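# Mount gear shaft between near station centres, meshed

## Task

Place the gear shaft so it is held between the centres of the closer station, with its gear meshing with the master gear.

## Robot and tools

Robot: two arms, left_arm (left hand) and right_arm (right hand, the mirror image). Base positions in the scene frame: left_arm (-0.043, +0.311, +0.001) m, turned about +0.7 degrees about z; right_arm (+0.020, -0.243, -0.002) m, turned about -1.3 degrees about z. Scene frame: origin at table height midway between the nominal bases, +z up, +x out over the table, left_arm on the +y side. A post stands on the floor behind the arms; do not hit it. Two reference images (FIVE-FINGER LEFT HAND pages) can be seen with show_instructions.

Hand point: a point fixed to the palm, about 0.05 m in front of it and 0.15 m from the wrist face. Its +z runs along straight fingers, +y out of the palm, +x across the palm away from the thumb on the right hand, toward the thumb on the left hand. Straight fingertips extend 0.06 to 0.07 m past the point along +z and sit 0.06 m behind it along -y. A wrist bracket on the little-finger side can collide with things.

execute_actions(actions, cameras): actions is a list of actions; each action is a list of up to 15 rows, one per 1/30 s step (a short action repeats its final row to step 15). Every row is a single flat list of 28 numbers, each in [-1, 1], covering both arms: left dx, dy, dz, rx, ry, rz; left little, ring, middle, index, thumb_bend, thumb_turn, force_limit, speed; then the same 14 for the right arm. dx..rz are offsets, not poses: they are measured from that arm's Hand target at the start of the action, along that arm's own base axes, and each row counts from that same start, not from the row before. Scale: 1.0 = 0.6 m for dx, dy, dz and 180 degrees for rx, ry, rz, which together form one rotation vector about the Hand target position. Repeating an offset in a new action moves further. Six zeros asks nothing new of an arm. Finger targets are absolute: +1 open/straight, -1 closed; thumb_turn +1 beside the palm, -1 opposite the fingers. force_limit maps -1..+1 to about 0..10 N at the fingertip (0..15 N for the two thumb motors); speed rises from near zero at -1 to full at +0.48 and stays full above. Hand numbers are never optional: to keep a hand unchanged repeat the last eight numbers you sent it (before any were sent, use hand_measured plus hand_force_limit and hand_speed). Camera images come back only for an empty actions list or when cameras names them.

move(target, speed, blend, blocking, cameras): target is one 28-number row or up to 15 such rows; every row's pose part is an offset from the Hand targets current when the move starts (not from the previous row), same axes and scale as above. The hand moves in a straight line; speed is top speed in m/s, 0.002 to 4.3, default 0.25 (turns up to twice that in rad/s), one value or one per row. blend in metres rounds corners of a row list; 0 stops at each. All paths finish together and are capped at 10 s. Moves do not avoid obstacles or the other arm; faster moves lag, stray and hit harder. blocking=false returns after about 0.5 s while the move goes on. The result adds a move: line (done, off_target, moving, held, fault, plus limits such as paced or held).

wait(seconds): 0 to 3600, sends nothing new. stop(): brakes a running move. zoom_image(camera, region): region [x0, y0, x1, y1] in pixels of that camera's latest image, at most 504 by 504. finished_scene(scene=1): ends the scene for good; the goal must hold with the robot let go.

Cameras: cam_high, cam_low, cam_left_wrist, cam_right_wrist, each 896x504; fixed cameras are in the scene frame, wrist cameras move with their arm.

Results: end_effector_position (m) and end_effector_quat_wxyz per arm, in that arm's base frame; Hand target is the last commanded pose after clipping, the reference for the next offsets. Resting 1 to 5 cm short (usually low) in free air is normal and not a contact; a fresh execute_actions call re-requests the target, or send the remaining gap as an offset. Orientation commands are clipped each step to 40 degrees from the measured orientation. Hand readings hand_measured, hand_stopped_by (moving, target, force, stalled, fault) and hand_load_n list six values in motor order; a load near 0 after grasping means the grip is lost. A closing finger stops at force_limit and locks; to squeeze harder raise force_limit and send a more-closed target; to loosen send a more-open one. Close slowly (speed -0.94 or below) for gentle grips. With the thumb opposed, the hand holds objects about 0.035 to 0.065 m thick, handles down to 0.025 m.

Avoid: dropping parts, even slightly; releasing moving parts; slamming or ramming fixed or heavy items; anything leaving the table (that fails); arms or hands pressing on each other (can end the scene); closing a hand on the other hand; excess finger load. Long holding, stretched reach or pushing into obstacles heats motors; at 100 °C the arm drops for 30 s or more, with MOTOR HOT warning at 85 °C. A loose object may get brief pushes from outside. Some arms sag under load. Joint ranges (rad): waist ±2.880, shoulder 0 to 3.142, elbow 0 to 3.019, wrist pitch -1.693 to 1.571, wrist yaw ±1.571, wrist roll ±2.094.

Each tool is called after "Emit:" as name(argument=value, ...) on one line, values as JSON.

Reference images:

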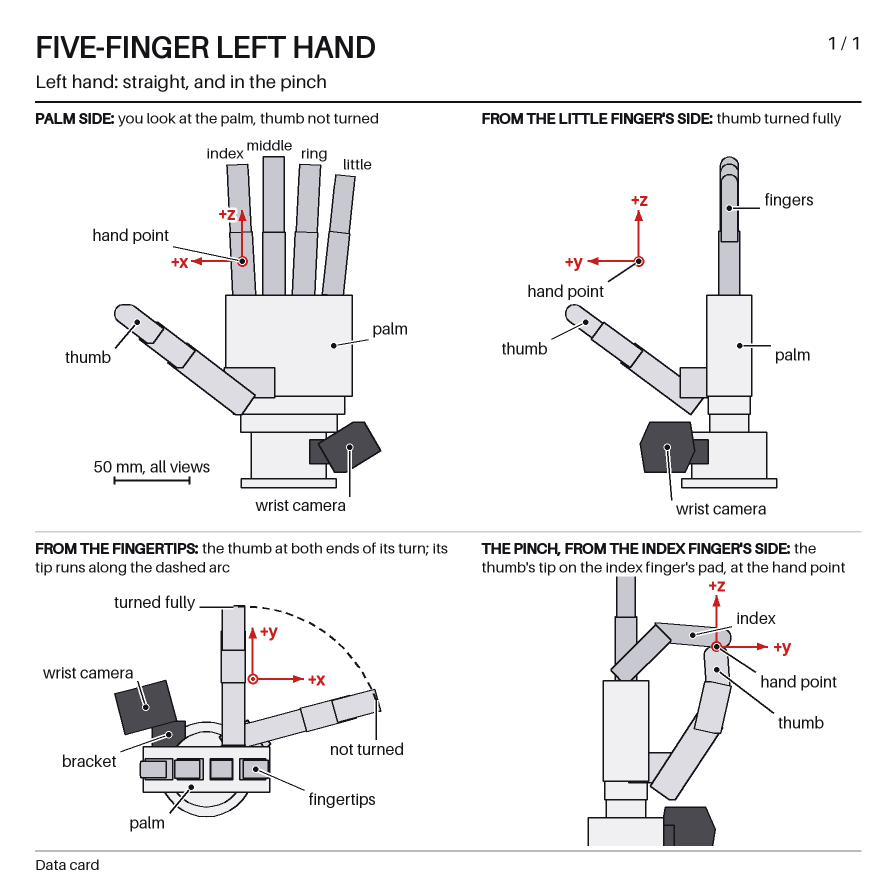

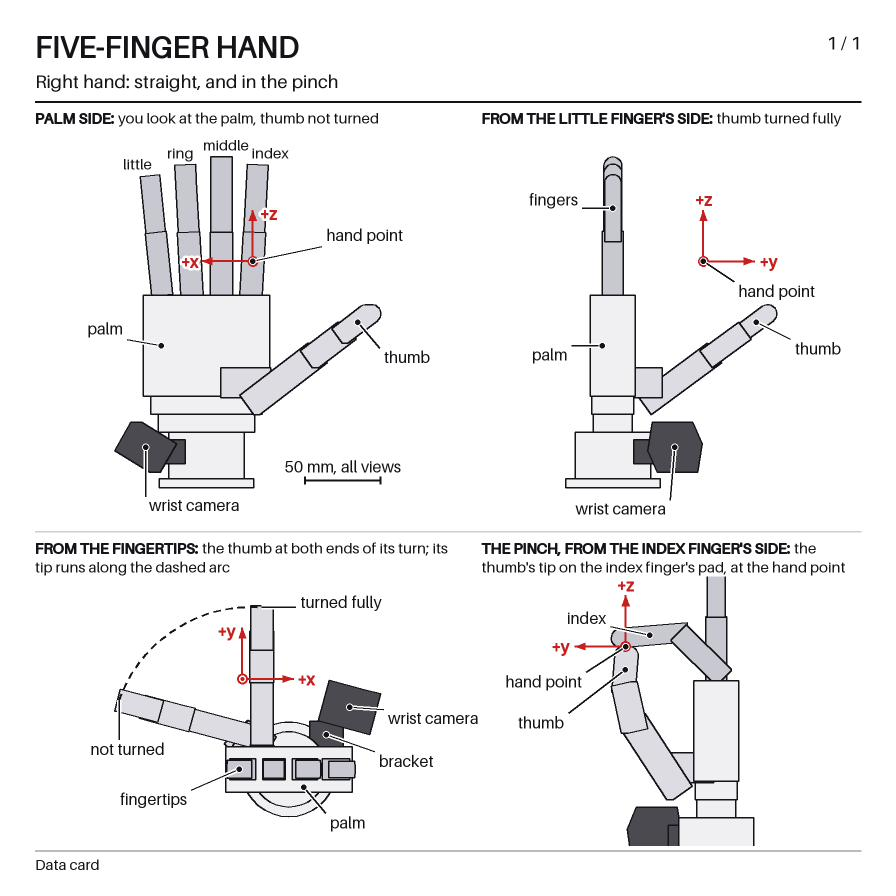

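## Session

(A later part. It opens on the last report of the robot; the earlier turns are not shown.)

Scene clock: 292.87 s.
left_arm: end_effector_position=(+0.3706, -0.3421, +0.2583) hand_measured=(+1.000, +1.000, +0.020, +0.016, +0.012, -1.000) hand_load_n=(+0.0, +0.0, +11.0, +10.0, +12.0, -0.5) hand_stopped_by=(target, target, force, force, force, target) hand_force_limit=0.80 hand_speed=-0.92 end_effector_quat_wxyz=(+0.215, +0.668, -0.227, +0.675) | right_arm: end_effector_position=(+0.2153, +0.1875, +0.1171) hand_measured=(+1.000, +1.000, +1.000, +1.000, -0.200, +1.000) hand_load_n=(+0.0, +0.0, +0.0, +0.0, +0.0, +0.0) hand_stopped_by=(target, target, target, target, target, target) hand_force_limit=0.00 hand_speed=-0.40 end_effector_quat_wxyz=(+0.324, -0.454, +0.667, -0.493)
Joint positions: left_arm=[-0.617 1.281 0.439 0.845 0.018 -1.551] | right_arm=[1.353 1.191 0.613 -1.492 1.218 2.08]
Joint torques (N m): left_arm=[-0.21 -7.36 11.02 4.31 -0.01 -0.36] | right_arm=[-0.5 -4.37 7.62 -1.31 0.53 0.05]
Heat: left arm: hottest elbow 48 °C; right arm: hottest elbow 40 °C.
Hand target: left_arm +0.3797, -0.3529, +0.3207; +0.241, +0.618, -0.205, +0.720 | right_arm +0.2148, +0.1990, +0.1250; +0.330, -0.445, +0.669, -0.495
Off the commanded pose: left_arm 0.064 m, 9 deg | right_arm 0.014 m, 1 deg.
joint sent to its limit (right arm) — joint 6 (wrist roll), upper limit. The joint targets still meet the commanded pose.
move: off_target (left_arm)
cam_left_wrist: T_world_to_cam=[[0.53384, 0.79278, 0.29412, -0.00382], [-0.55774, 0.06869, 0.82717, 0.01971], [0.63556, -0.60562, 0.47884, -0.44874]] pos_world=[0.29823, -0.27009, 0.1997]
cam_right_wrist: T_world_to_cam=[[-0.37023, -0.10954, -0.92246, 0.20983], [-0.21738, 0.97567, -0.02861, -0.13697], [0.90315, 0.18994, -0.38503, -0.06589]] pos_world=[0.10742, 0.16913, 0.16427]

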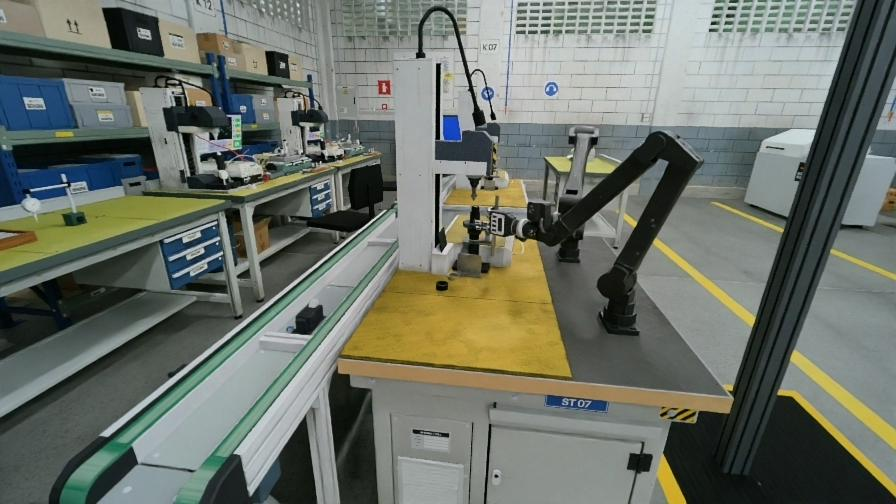

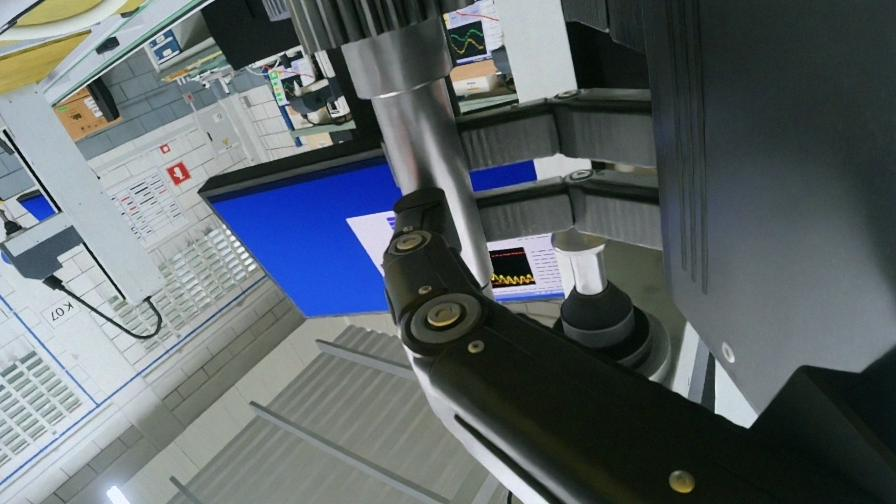

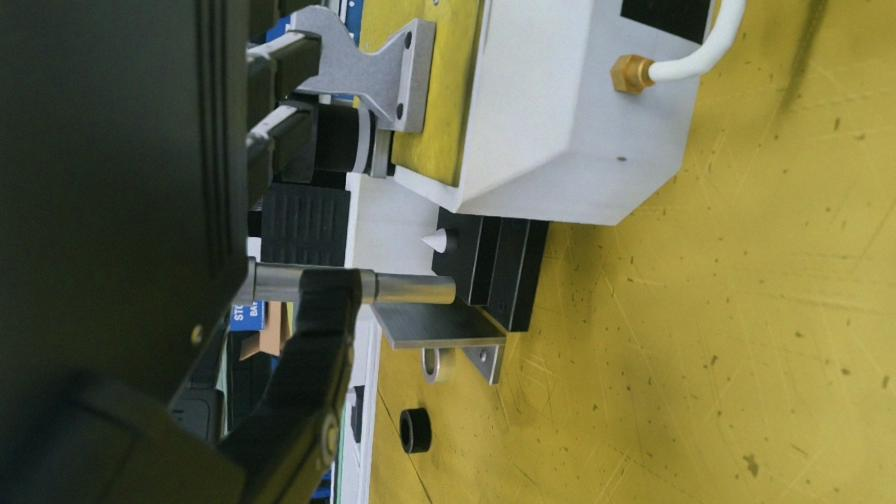

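Emit:
move(target=[0.08,-0.005,-0.045,-0.015,0.028,0,1,1,-0.2,-0.2,-0.15,-1,0.8,-0.92,0,0,0,0,0,0,1,1,1,1,-0.2,1,0,-0.4], speed=0.05, cameras=["cam_low","cam_left_wrist","cam_right_wrist"])

Emit:
zoom_image(camera="cam_low", region=[450, 170, 520, 270])

Emit:
zoom_image(camera="cam_right_wrist", region=[230, 130, 560, 400])

Scene clock: 317.20 s.
left_arm: end_effector_position=(+0.4128, -0.3506, +0.2330) hand_measured=(+1.000, +1.000, +0.020, +0.016, +0.012, -1.000) hand_load_n=(+0.0, +0.0, +11.0, +9.5, +11.5, -0.5) hand_stopped_by=(target, target, force, force, force, target) hand_force_limit=0.80 hand_speed=-0.92 end_effector_quat_wxyz=(+0.232, +0.689, -0.207, +0.654) | right_arm: end_effector_position=(+0.2153, +0.1875, +0.1171) hand_measured=(+1.000, +1.000, +1.000, +1.000, -0.200, +1.000) hand_load_n=(-0.5, +0.0, +0.0, -0.5, +0.0, +0.0) hand_stopped_by=(target, target, target, target, target, target) hand_force_limit=0.00 hand_speed=-0.40 end_effector_quat_wxyz=(+0.324, -0.454, +0.667, -0.493)
Joint positions: left_arm=[-0.574 1.446 0.519 0.891 0.058 -1.617] | right_arm=[1.353 1.191 0.613 -1.492 1.218 2.08]
Joint torques (N m): left_arm=[0.32 -9.11 10.17 4.12 0.2 -0.67] | right_arm=[-0.38 -4.37 7.75 -1.25 0.53 0.06]
Heat: left arm: hottest elbow 50 °C; right arm: hottest elbow 39 °C.
Hand target: left_arm +0.4277, -0.3559, +0.2938; +0.265, +0.643, -0.177, +0.696 | right_arm +0.2148, +0.1990, +0.1250; +0.330, -0.445, +0.669, -0.495
Off the commanded pose: left_arm 0.063 m, 9 deg | right_arm 0.014 m, 1 deg.
joint sent to its limit (right arm) — joint 6 (wrist roll), upper limit. The joint targets still meet the commanded pose.
move: off_target (left_arm)
cam_left_wrist: T_world_to_cam=[[0.54951, 0.80322, 0.22994, 0.00002], [-0.49721, 0.09322, 0.86261, 0.04016], [0.67143, -0.58835, 0.4506, -0.47067]] pos_world=[0.33598, -0.28067, 0.17743]
cam_right_wrist: T_world_to_cam=[[-0.37023, -0.10954, -0.92246, 0.20983], [-0.21738, 0.97567, -0.02861, -0.13697], [0.90315, 0.18994, -0.38503, -0.06589]] pos_world=[0.10742, 0.16913, 0.16427]

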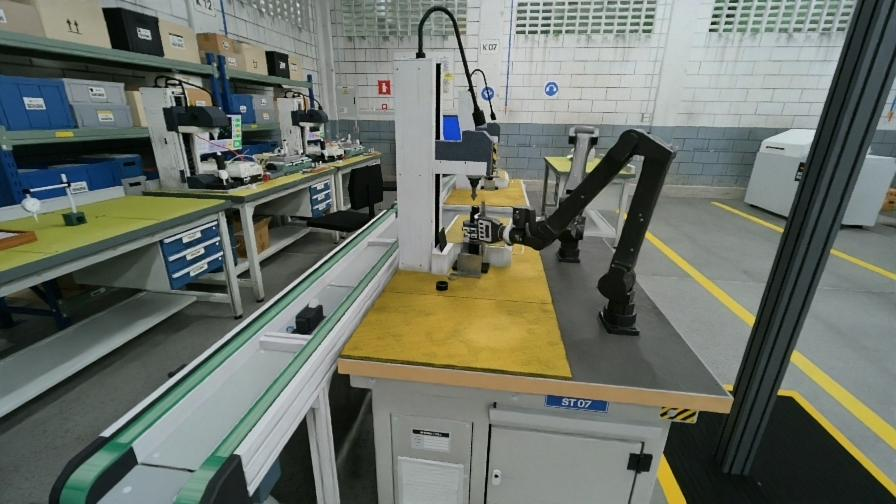

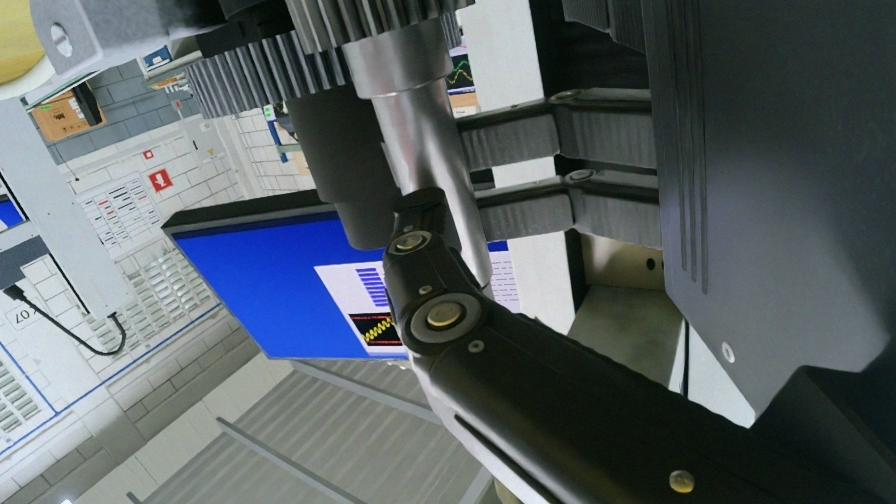

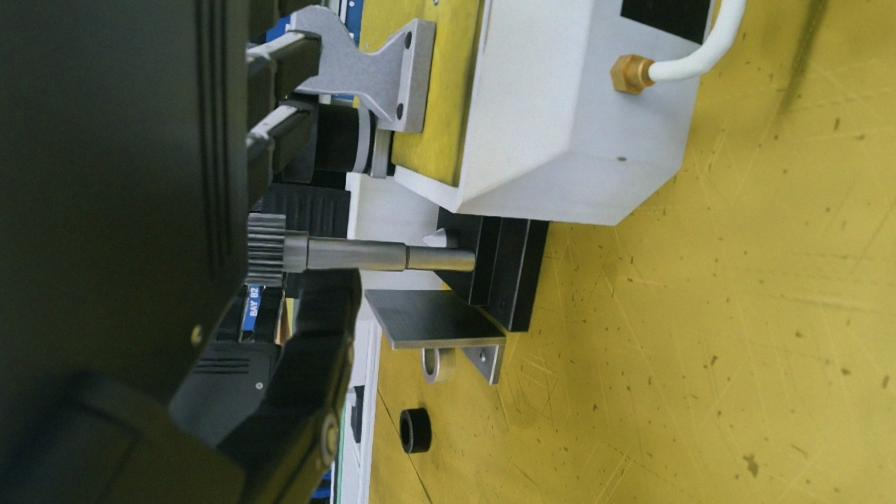

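Scaled by 5.040.

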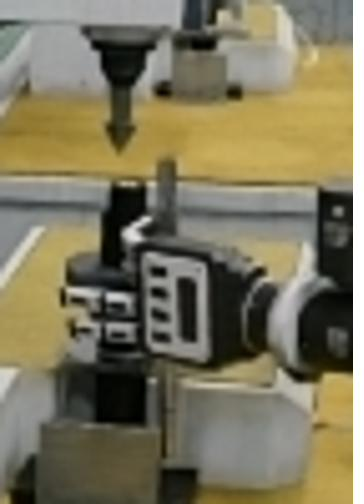

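Scaled by 1.527.

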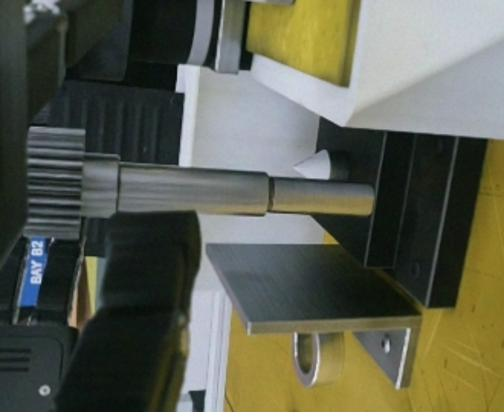

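Emit:
move(target=[0.038,-0.002,-0.002,0,0,0,1,1,-0.2,-0.2,-0.15,-1,0.8,-0.92,0,0,0,0,0,0,1,1,1,1,-0.2,1,0,-0.4], speed=0.04, cameras=["cam_low","cam_left_wrist","cam_right_wrist"])

Emit:
zoom_image(camera="cam_low", region=[450, 170, 520, 270])

Emit:
zoom_image(camera="cam_right_wrist", region=[230, 130, 560, 400])

Emit:
zoom_image(camera="cam_left_wrist", region=[100, 0, 560, 330])

Scene clock: 324.33 s.
left_arm: end_effector_position=(+0.4366, -0.3511, +0.2324) hand_measured=(+1.000, +1.000, +0.020, +0.018, +0.012, -1.000) hand_load_n=(+0.0, +0.0, +11.0, +10.0, +11.5, -0.5) hand_stopped_by=(target, target, force, force, force, target) hand_force_limit=0.80 hand_speed=-0.92 end_effector_quat_wxyz=(+0.232, +0.689, -0.204, +0.655) | right_arm: end_effector_position=(+0.2153, +0.1875, +0.1171) hand_measured=(+1.000, +1.000, +1.000, +1.000, -0.200, +1.000) hand_load_n=(+0.0, +0.0, +0.0, +0.0, +0.0, +0.0) hand_stopped_by=(target, target, target, target, target, target) hand_force_limit=0.00 hand_speed=-0.40 end_effector_quat_wxyz=(+0.324, -0.454, +0.667, -0.493)
Joint positions: left_arm=[-0.542 1.498 0.572 0.893 0.087 -1.62] | right_arm=[1.353 1.191 0.613 -1.492 1.218 2.08]
Joint torques (N m): left_arm=[0.56 -9.64 10.13 4.22 0.19 -0.65] | right_arm=[-0.56 -4.25 7.72 -1.37 0.54 0.04]
Heat: left arm: hottest elbow 49 °C; right arm: hottest elbow 39 °C.
Hand target: left_arm +0.4507, -0.3570, +0.2927; +0.265, +0.643, -0.177, +0.697 | right_arm +0.2148, +0.1990, +0.1250; +0.330, -0.445, +0.669, -0.495
Off the commanded pose: left_arm 0.062 m, 9 deg | right_arm 0.014 m, 1 deg.
joint sent to its limit (right arm) — joint 6 (wrist roll), upper limit. The joint targets still meet the commanded pose.
move: off_target (left_arm)
cam_left_wrist: T_world_to_cam=[[0.54693, 0.8061, 0.22598, -0.00961], [-0.49716, 0.09556, 0.86238, 0.05335], [0.67357, -0.58402, 0.45303, -0.48666]] pos_world=[0.35958, -0.28157, 0.17663]
cam_right_wrist: T_world_to_cam=[[-0.37023, -0.10954, -0.92246, 0.20983], [-0.21738, 0.97567, -0.02861, -0.13697], [0.90315, 0.18994, -0.38503, -0.06589]] pos_world=[0.10742, 0.16913, 0.16427]

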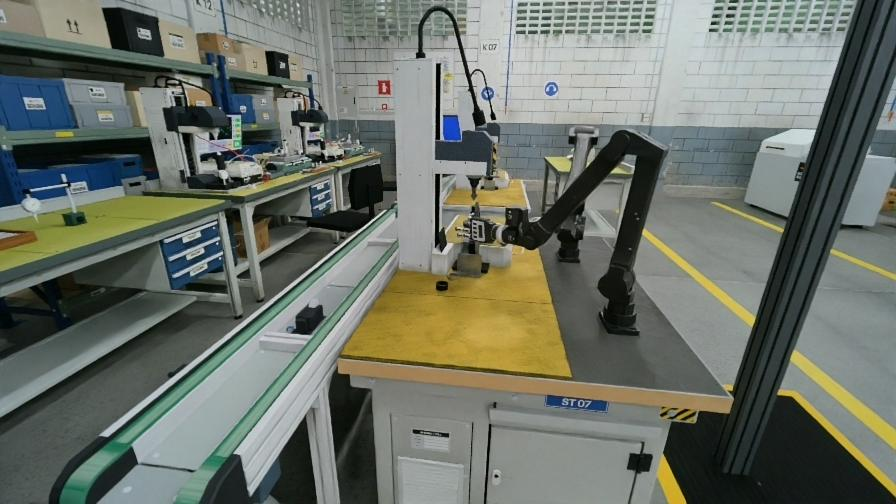

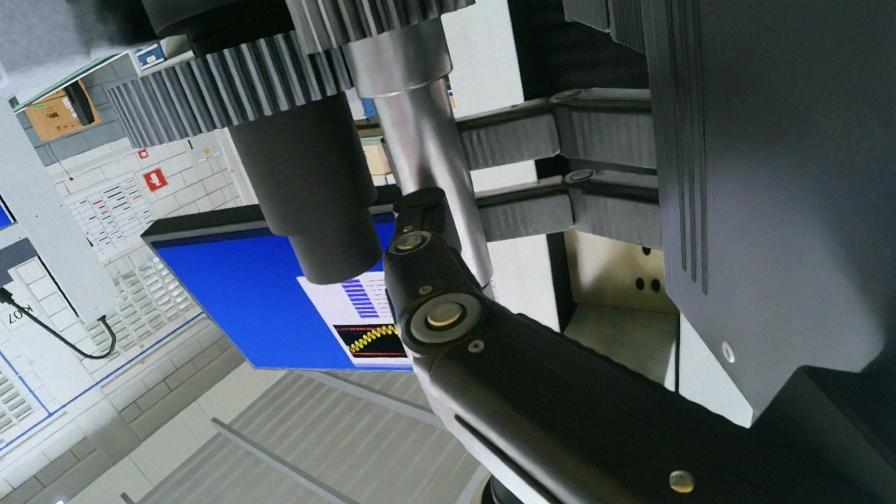

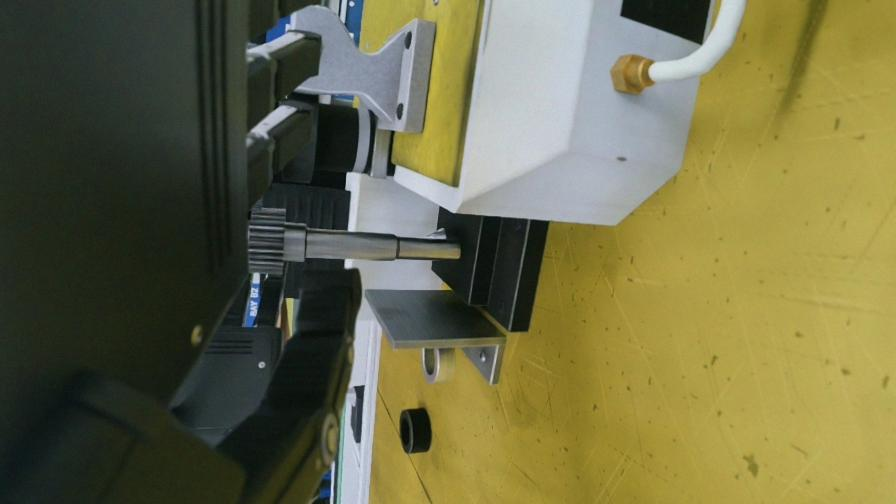

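Scaled by 5.040.

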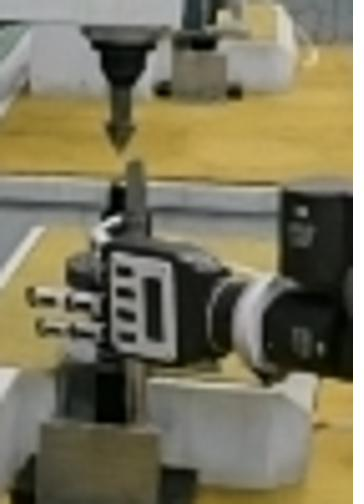

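Scaled by 1.527.

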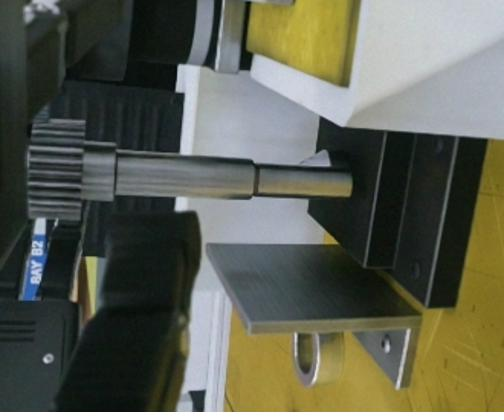

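Scaled by 1.096.

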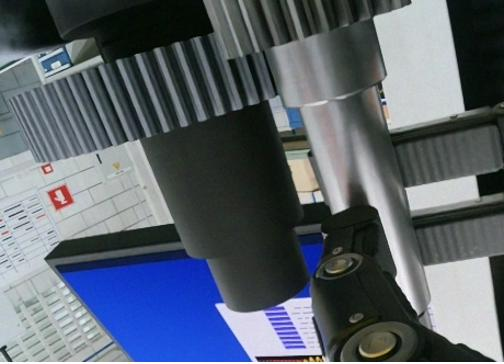

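Emit:
move(target=[0.0183,-0.0042,-0.001,0,0,0,1,1,-0.2,-0.2,-0.15,-1,0.8,-0.92,0,0,0,0,0,0,1,1,1,1,-0.2,1,0,-0.4], speed=0.03, cameras=["cam_low","cam_left_wrist","cam_right_wrist"])

Emit:
zoom_image(camera="cam_low", region=[450, 170, 520, 270])

Emit:
zoom_image(camera="cam_right_wrist", region=[230, 130, 560, 400])

Emit:
zoom_image(camera="cam_left_wrist", region=[100, 0, 560, 330])

Scene clock: 333.90 s.
left_arm: end_effector_position=(+0.4474, -0.3505, +0.2320) hand_measured=(+1.000, +1.000, +0.020, +0.018, +0.012, -1.000) hand_load_n=(+0.0, +0.0, +9.5, +12.5, +11.5, +0.0) hand_stopped_by=(target, target, force, force, force, target) hand_force_limit=0.80 hand_speed=-0.92 end_effector_quat_wxyz=(+0.232, +0.690, -0.200, +0.655) | right_arm: end_effector_position=(+0.2153, +0.1875, +0.1171) hand_measured=(+1.000, +1.000, +1.000, +1.000, -0.200, +1.000) hand_load_n=(+0.0, +0.0, +0.0, +0.0, +0.0, +0.0) hand_stopped_by=(target, target, target, target, target, target) hand_force_limit=0.00 hand_speed=-0.40 end_effector_quat_wxyz=(+0.324, -0.454, +0.667, -0.493)
Joint positions: left_arm=[-0.53 1.52 0.594 0.893 0.092 -1.627] | right_arm=[1.353 1.191 0.613 -1.492 1.218 2.08]
Joint torques (N m): left_arm=[0.15 -9.82 10.58 4.1 0.34 -0.61] | right_arm=[-0.09 -4.42 7.68 -1.26 0.53 0.06]
Heat: left arm: hottest elbow 49 °C; right arm: hottest elbow 39 °C.
Hand target: left_arm +0.4615, -0.3596, +0.2921; +0.265, +0.643, -0.177, +0.696 | right_arm +0.2148, +0.1990, +0.1250; +0.330, -0.445, +0.669, -0.495
Off the commanded pose: left_arm 0.062 m, 9 deg | right_arm 0.014 m, 1 deg.
joint sent to its limit (right arm) — joint 6 (wrist roll), upper limit. The joint targets still meet the commanded pose.
move: off_target (left_arm)
cam_left_wrist: T_world_to_cam=[[0.5416, 0.81137, 0.21987, -0.01016], [-0.49504, 0.09644, 0.8635, 0.05811], [0.67942, -0.57651, 0.4539, -0.49367]] pos_world=[0.36968, -0.28197, 0.17613]
cam_right_wrist: T_world_to_cam=[[-0.37023, -0.10954, -0.92246, 0.20983], [-0.21738, 0.97567, -0.02861, -0.13697], [0.90315, 0.18994, -0.38503, -0.06589]] pos_world=[0.10742, 0.16913, 0.16427]

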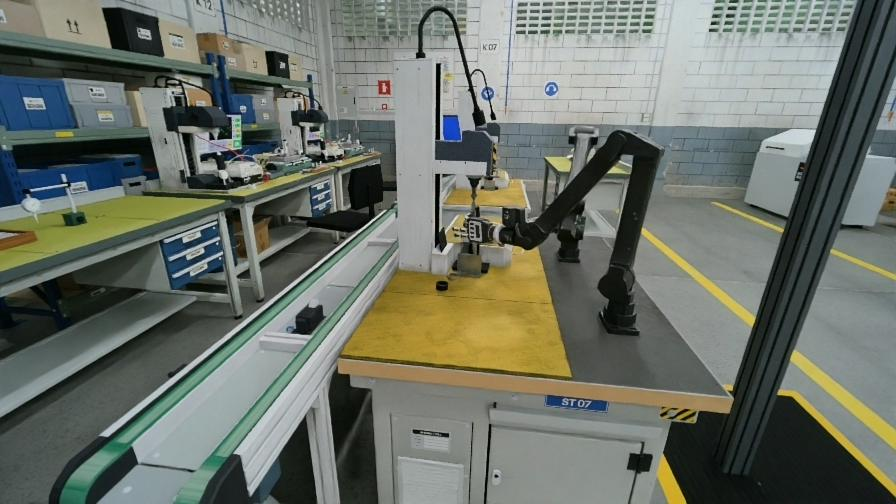

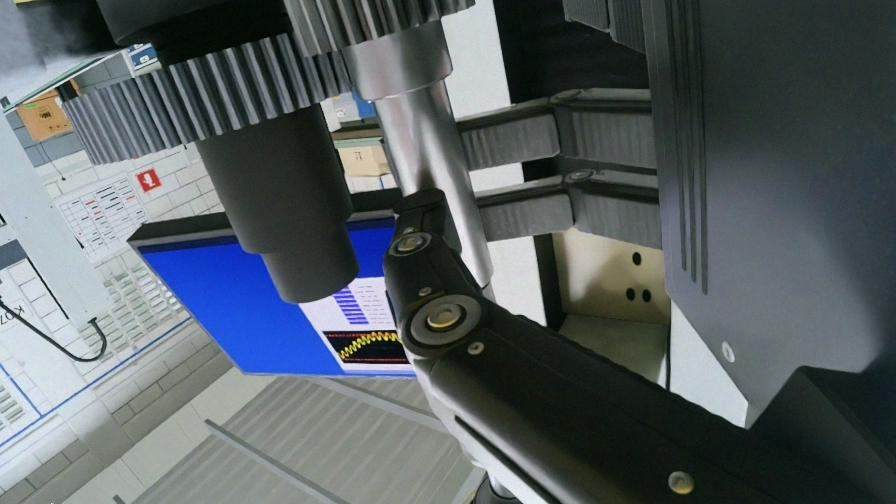

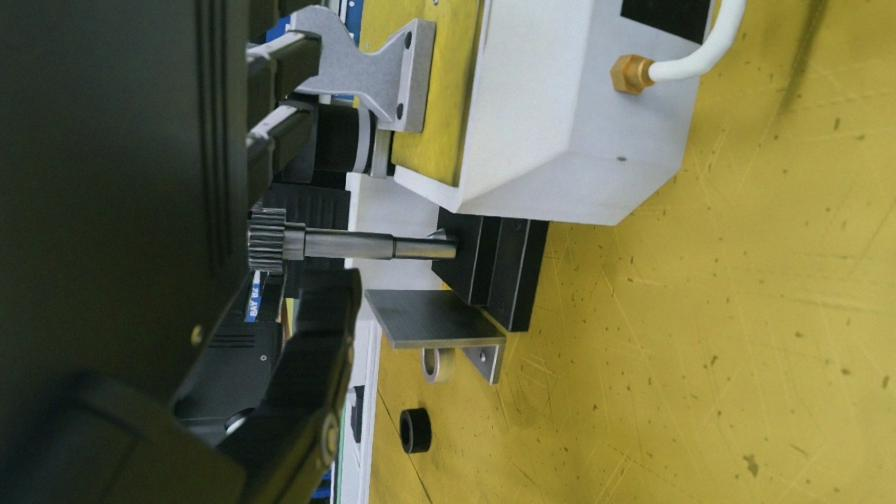

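Scaled by 5.040.

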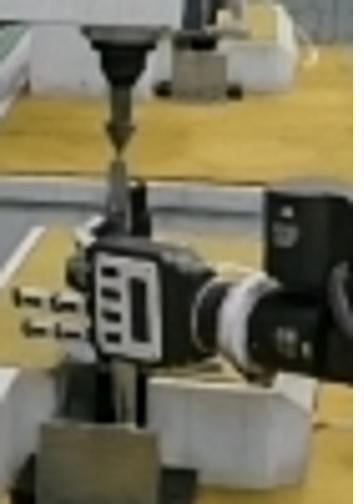

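Scaled by 1.527.

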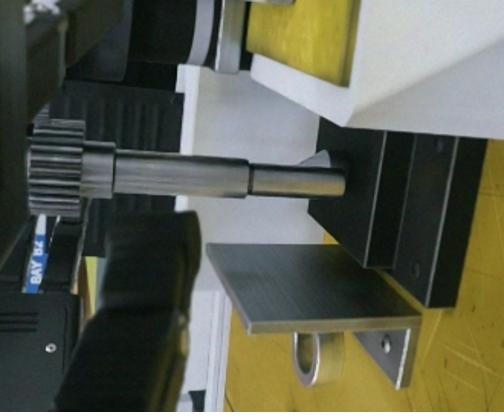

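Scaled by 1.096.

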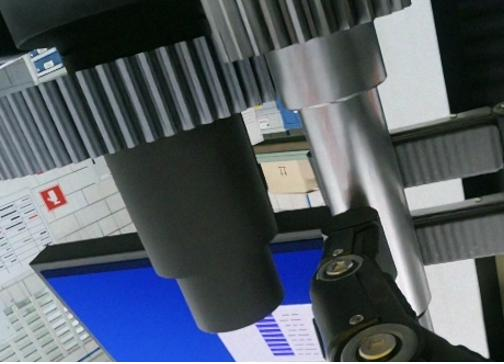

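Emit:
move(target=[0.0,0.0017,0,0.0139,0,0,1,1,-0.2,-0.2,-0.15,-1,0.8,-0.92,0,0,0,0,0,0,1,1,1,1,-0.2,1,0,-0.4], speed=0.03, cameras=["cam_low","cam_left_wrist","cam_right_wrist"])

Emit:
zoom_image(camera="cam_low", region=[450, 170, 520, 270])

Emit:
zoom_image(camera="cam_right_wrist", region=[230, 130, 560, 400])

Emit:
zoom_image(camera="cam_left_wrist", region=[100, 0, 560, 330])

Scene clock: 344.70 s.
left_arm: end_effector_position=(+0.4485, -0.3504, +0.2319) hand_measured=(+1.000, +1.000, +0.020, +0.018, +0.012, -1.000) hand_load_n=(+0.0, +0.0, +9.5, +13.0, +11.5, +0.0) hand_stopped_by=(target, target, force, force, force, target) hand_force_limit=0.80 hand_speed=-0.92 end_effector_quat_wxyz=(+0.233, +0.691, -0.201, +0.653) | right_arm: end_effector_position=(+0.2153, +0.1875, +0.1171) hand_measured=(+1.000, +1.000, +1.000, +1.000, -0.200, +1.000) hand_load_n=(+0.0, +0.0, +0.0, -0.5, +0.0, +0.0) hand_stopped_by=(target, target, target, target, target, target) hand_force_limit=0.00 hand_speed=-0.40 end_effector_quat_wxyz=(+0.324, -0.454, +0.667, -0.493)
Joint positions: left_arm=[-0.526 1.52 0.598 0.885 0.101 -1.627] | right_arm=[1.353 1.191 0.613 -1.492 1.218 2.08]
Joint torques (N m): left_arm=[0.5 -11.75 10.65 2.15 0.28 -0.22] | right_arm=[-0.26 -4.25 7.75 -1.37 0.56 0.05]
Heat: left arm: hottest elbow 49 °C; right arm: hottest elbow 39 °C.
Hand target: left_arm +0.4616, -0.3585, +0.2921; +0.250, +0.649, -0.192, +0.692 | right_arm +0.2148, +0.1990, +0.1250; +0.330, -0.445, +0.669, -0.495
Off the commanded pose: left_arm 0.062 m, 7 deg | right_arm 0.014 m, 1 deg.
joint sent to its limit (right arm) — joint 6 (wrist roll), upper limit. The joint targets still meet the commanded pose.
move: off_target (left_arm)
cam_left_wrist: T_world_to_cam=[[0.54646, 0.80825, 0.21937, -0.01394], [-0.49155, 0.09747, 0.86538, 0.05714], [0.67806, -0.58072, 0.45056, -0.49432]] pos_world=[0.37088, -0.28137, 0.17633]
cam_right_wrist: T_world_to_cam=[[-0.37023, -0.10954, -0.92246, 0.20983], [-0.21738, 0.97567, -0.02861, -0.13697], [0.90315, 0.18994, -0.38503, -0.06589]] pos_world=[0.10742, 0.16913, 0.16427]

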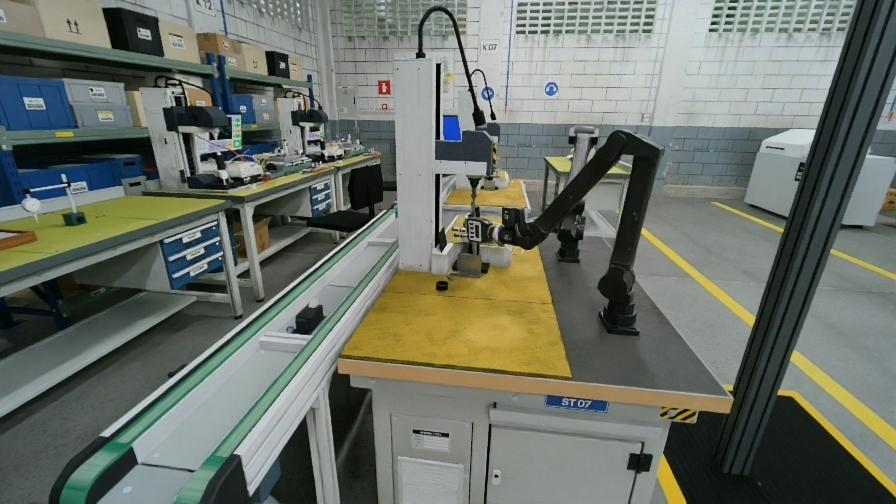

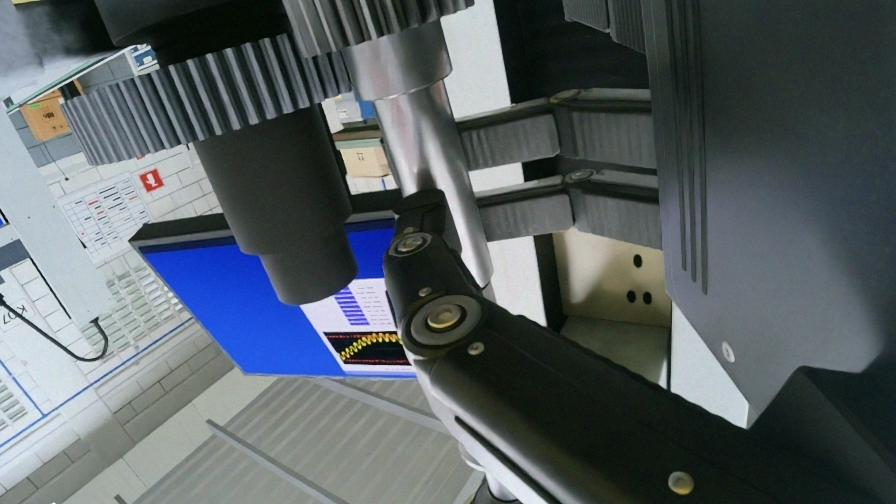

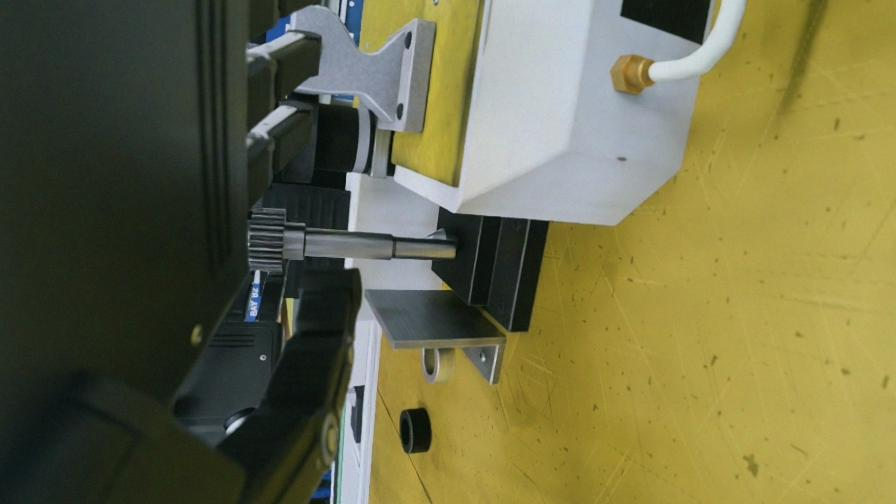

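Scaled by 5.040.

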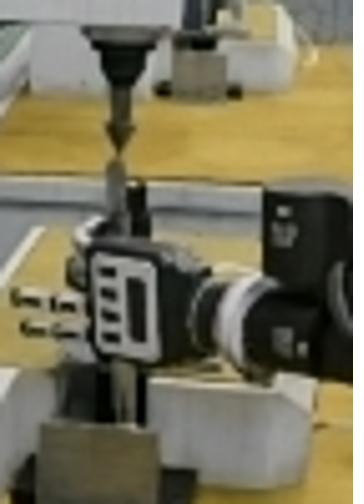

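Scaled by 1.527.

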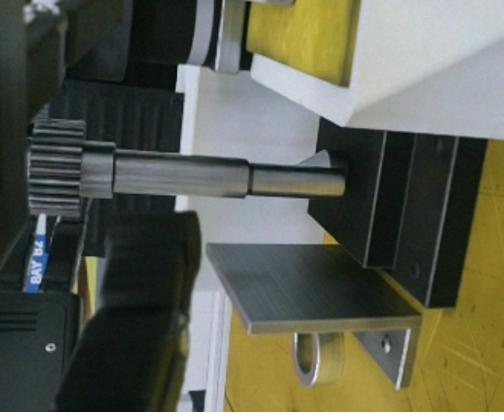

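Scaled by 1.096.

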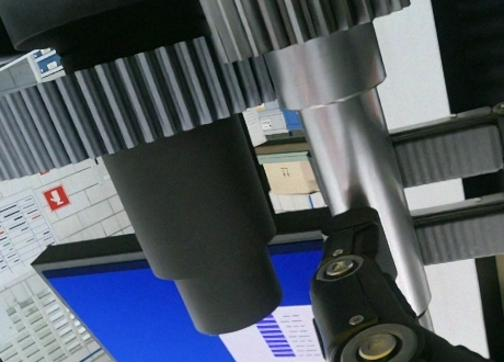

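Emit:
move(target=[0.0,0.007,0,0.0139,0,0,1,1,-0.2,-0.2,-0.15,-1,0.8,-0.92,0,0,0,0,0,0,1,1,1,1,-0.2,1,0,-0.4], speed=0.05, cameras=["cam_low","cam_left_wrist","cam_right_wrist"])

Emit:
zoom_image(camera="cam_right_wrist", region=[230, 130, 560, 400])

Scene clock: 348.57 s.
left_arm: end_effector_position=(+0.4484, -0.3503, +0.2283) hand_measured=(+1.000, +1.000, +0.020, +0.018, +0.012, -1.000) hand_load_n=(+0.0, +0.0, +11.0, +9.5, +11.5, -0.5) hand_stopped_by=(target, target, force, force, force, target) hand_force_limit=0.80 hand_speed=-0.92 end_effector_quat_wxyz=(+0.223, +0.698, -0.218, +0.645) | right_arm: end_effector_position=(+0.2153, +0.1875, +0.1171) hand_measured=(+1.000, +1.000, +1.000, +1.000, -0.200, +1.000) hand_load_n=(+0.0, +0.0, +0.0, +0.0, +0.0, +0.0) hand_stopped_by=(target, target, target, target, target, target) hand_force_limit=0.00 hand_speed=-0.40 end_effector_quat_wxyz=(+0.324, -0.454, +0.667, -0.493)
Joint positions: left_arm=[-0.518 1.501 0.603 0.829 0.118 -1.593] | right_arm=[1.353 1.191 0.613 -1.492 1.218 2.08]
Joint torques (N m): left_arm=[0.85 -12.63 10.43 2.24 0.25 -0.16] | right_arm=[-0.67 -4.19 7.69 -1.25 0.53 0.07]
Heat: left arm: hottest elbow 49 °C; right arm: hottest elbow 39 °C.
Hand target: left_arm +0.4616, -0.3543, +0.2919; +0.236, +0.654, -0.207, +0.688 | right_arm +0.2148, +0.1990, +0.1250; +0.330, -0.445, +0.669, -0.495
Off the commanded pose: left_arm 0.065 m, 7 deg | right_arm 0.014 m, 1 deg.
joint sent to its limit (right arm) — joint 6 (wrist roll), upper limit. The joint targets still meet the commanded pose.
move: off_target (left_arm)
cam_left_wrist: T_world_to_cam=[[0.55717, 0.79228, 0.24869, -0.03032], [-0.48344, 0.06598, 0.87289, 0.04373], [0.67516, -0.60658, 0.41978, -0.4933]] pos_world=[0.37109, -0.27809, 0.17645]
cam_right_wrist: T_world_to_cam=[[-0.37023, -0.10954, -0.92246, 0.20983], [-0.21738, 0.97567, -0.02861, -0.13697], [0.90315, 0.18994, -0.38503, -0.06589]] pos_world=[0.10742, 0.16913, 0.16427]

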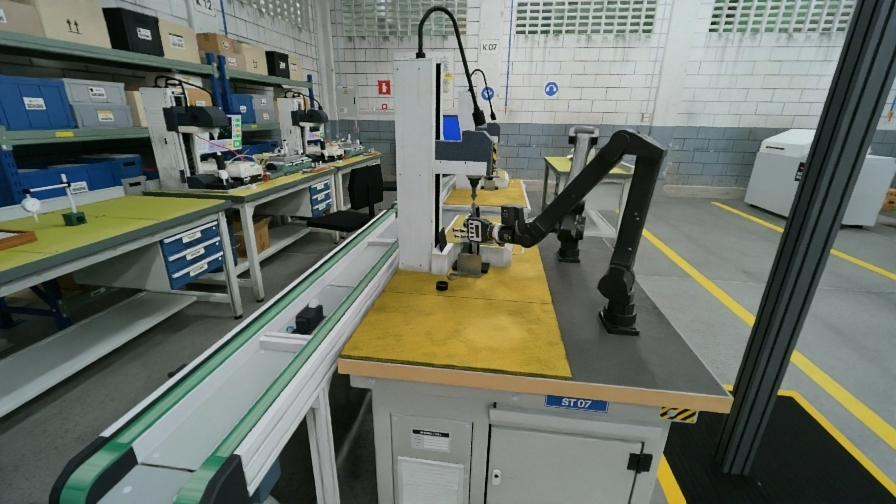

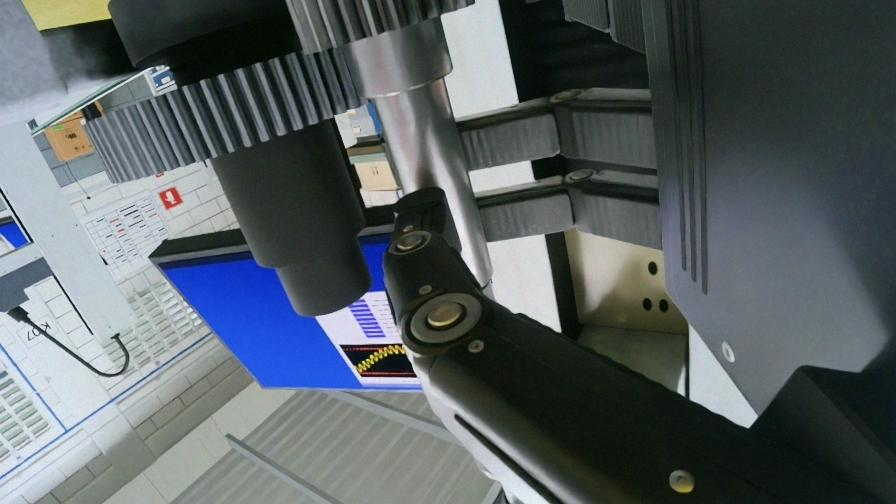

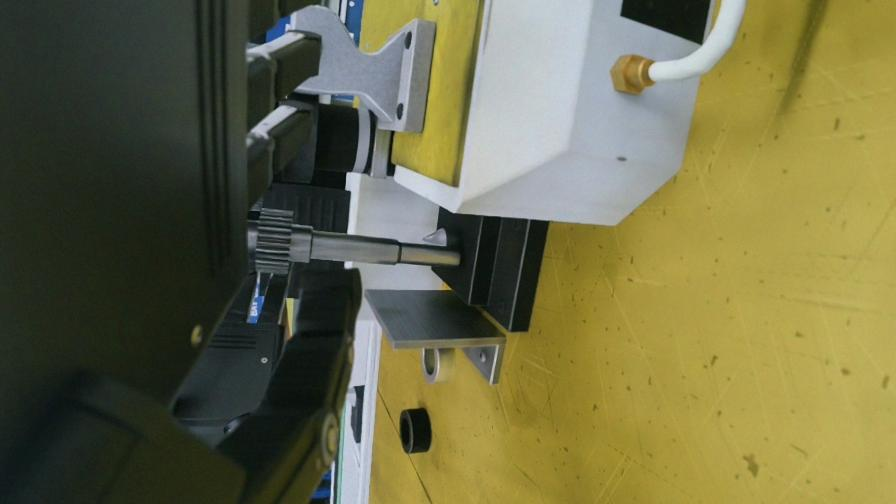

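Scaled by 1.527.

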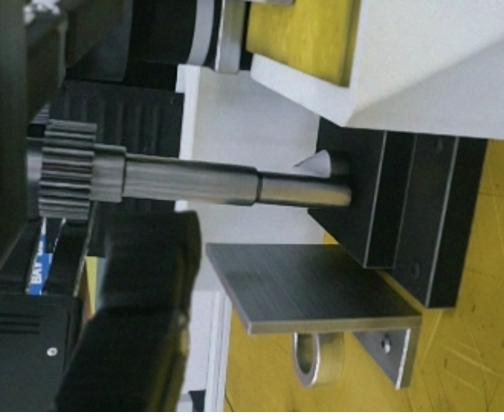

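Emit:
zoom_image(camera="cam_low", region=[450, 170, 520, 270])

Scaled by 5.040.

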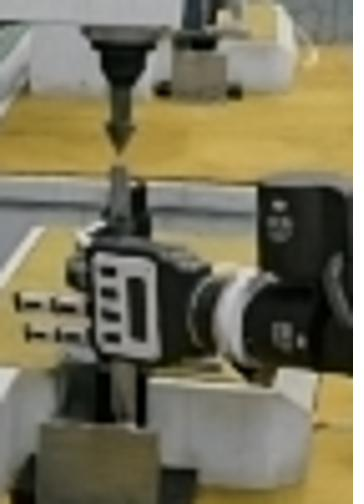

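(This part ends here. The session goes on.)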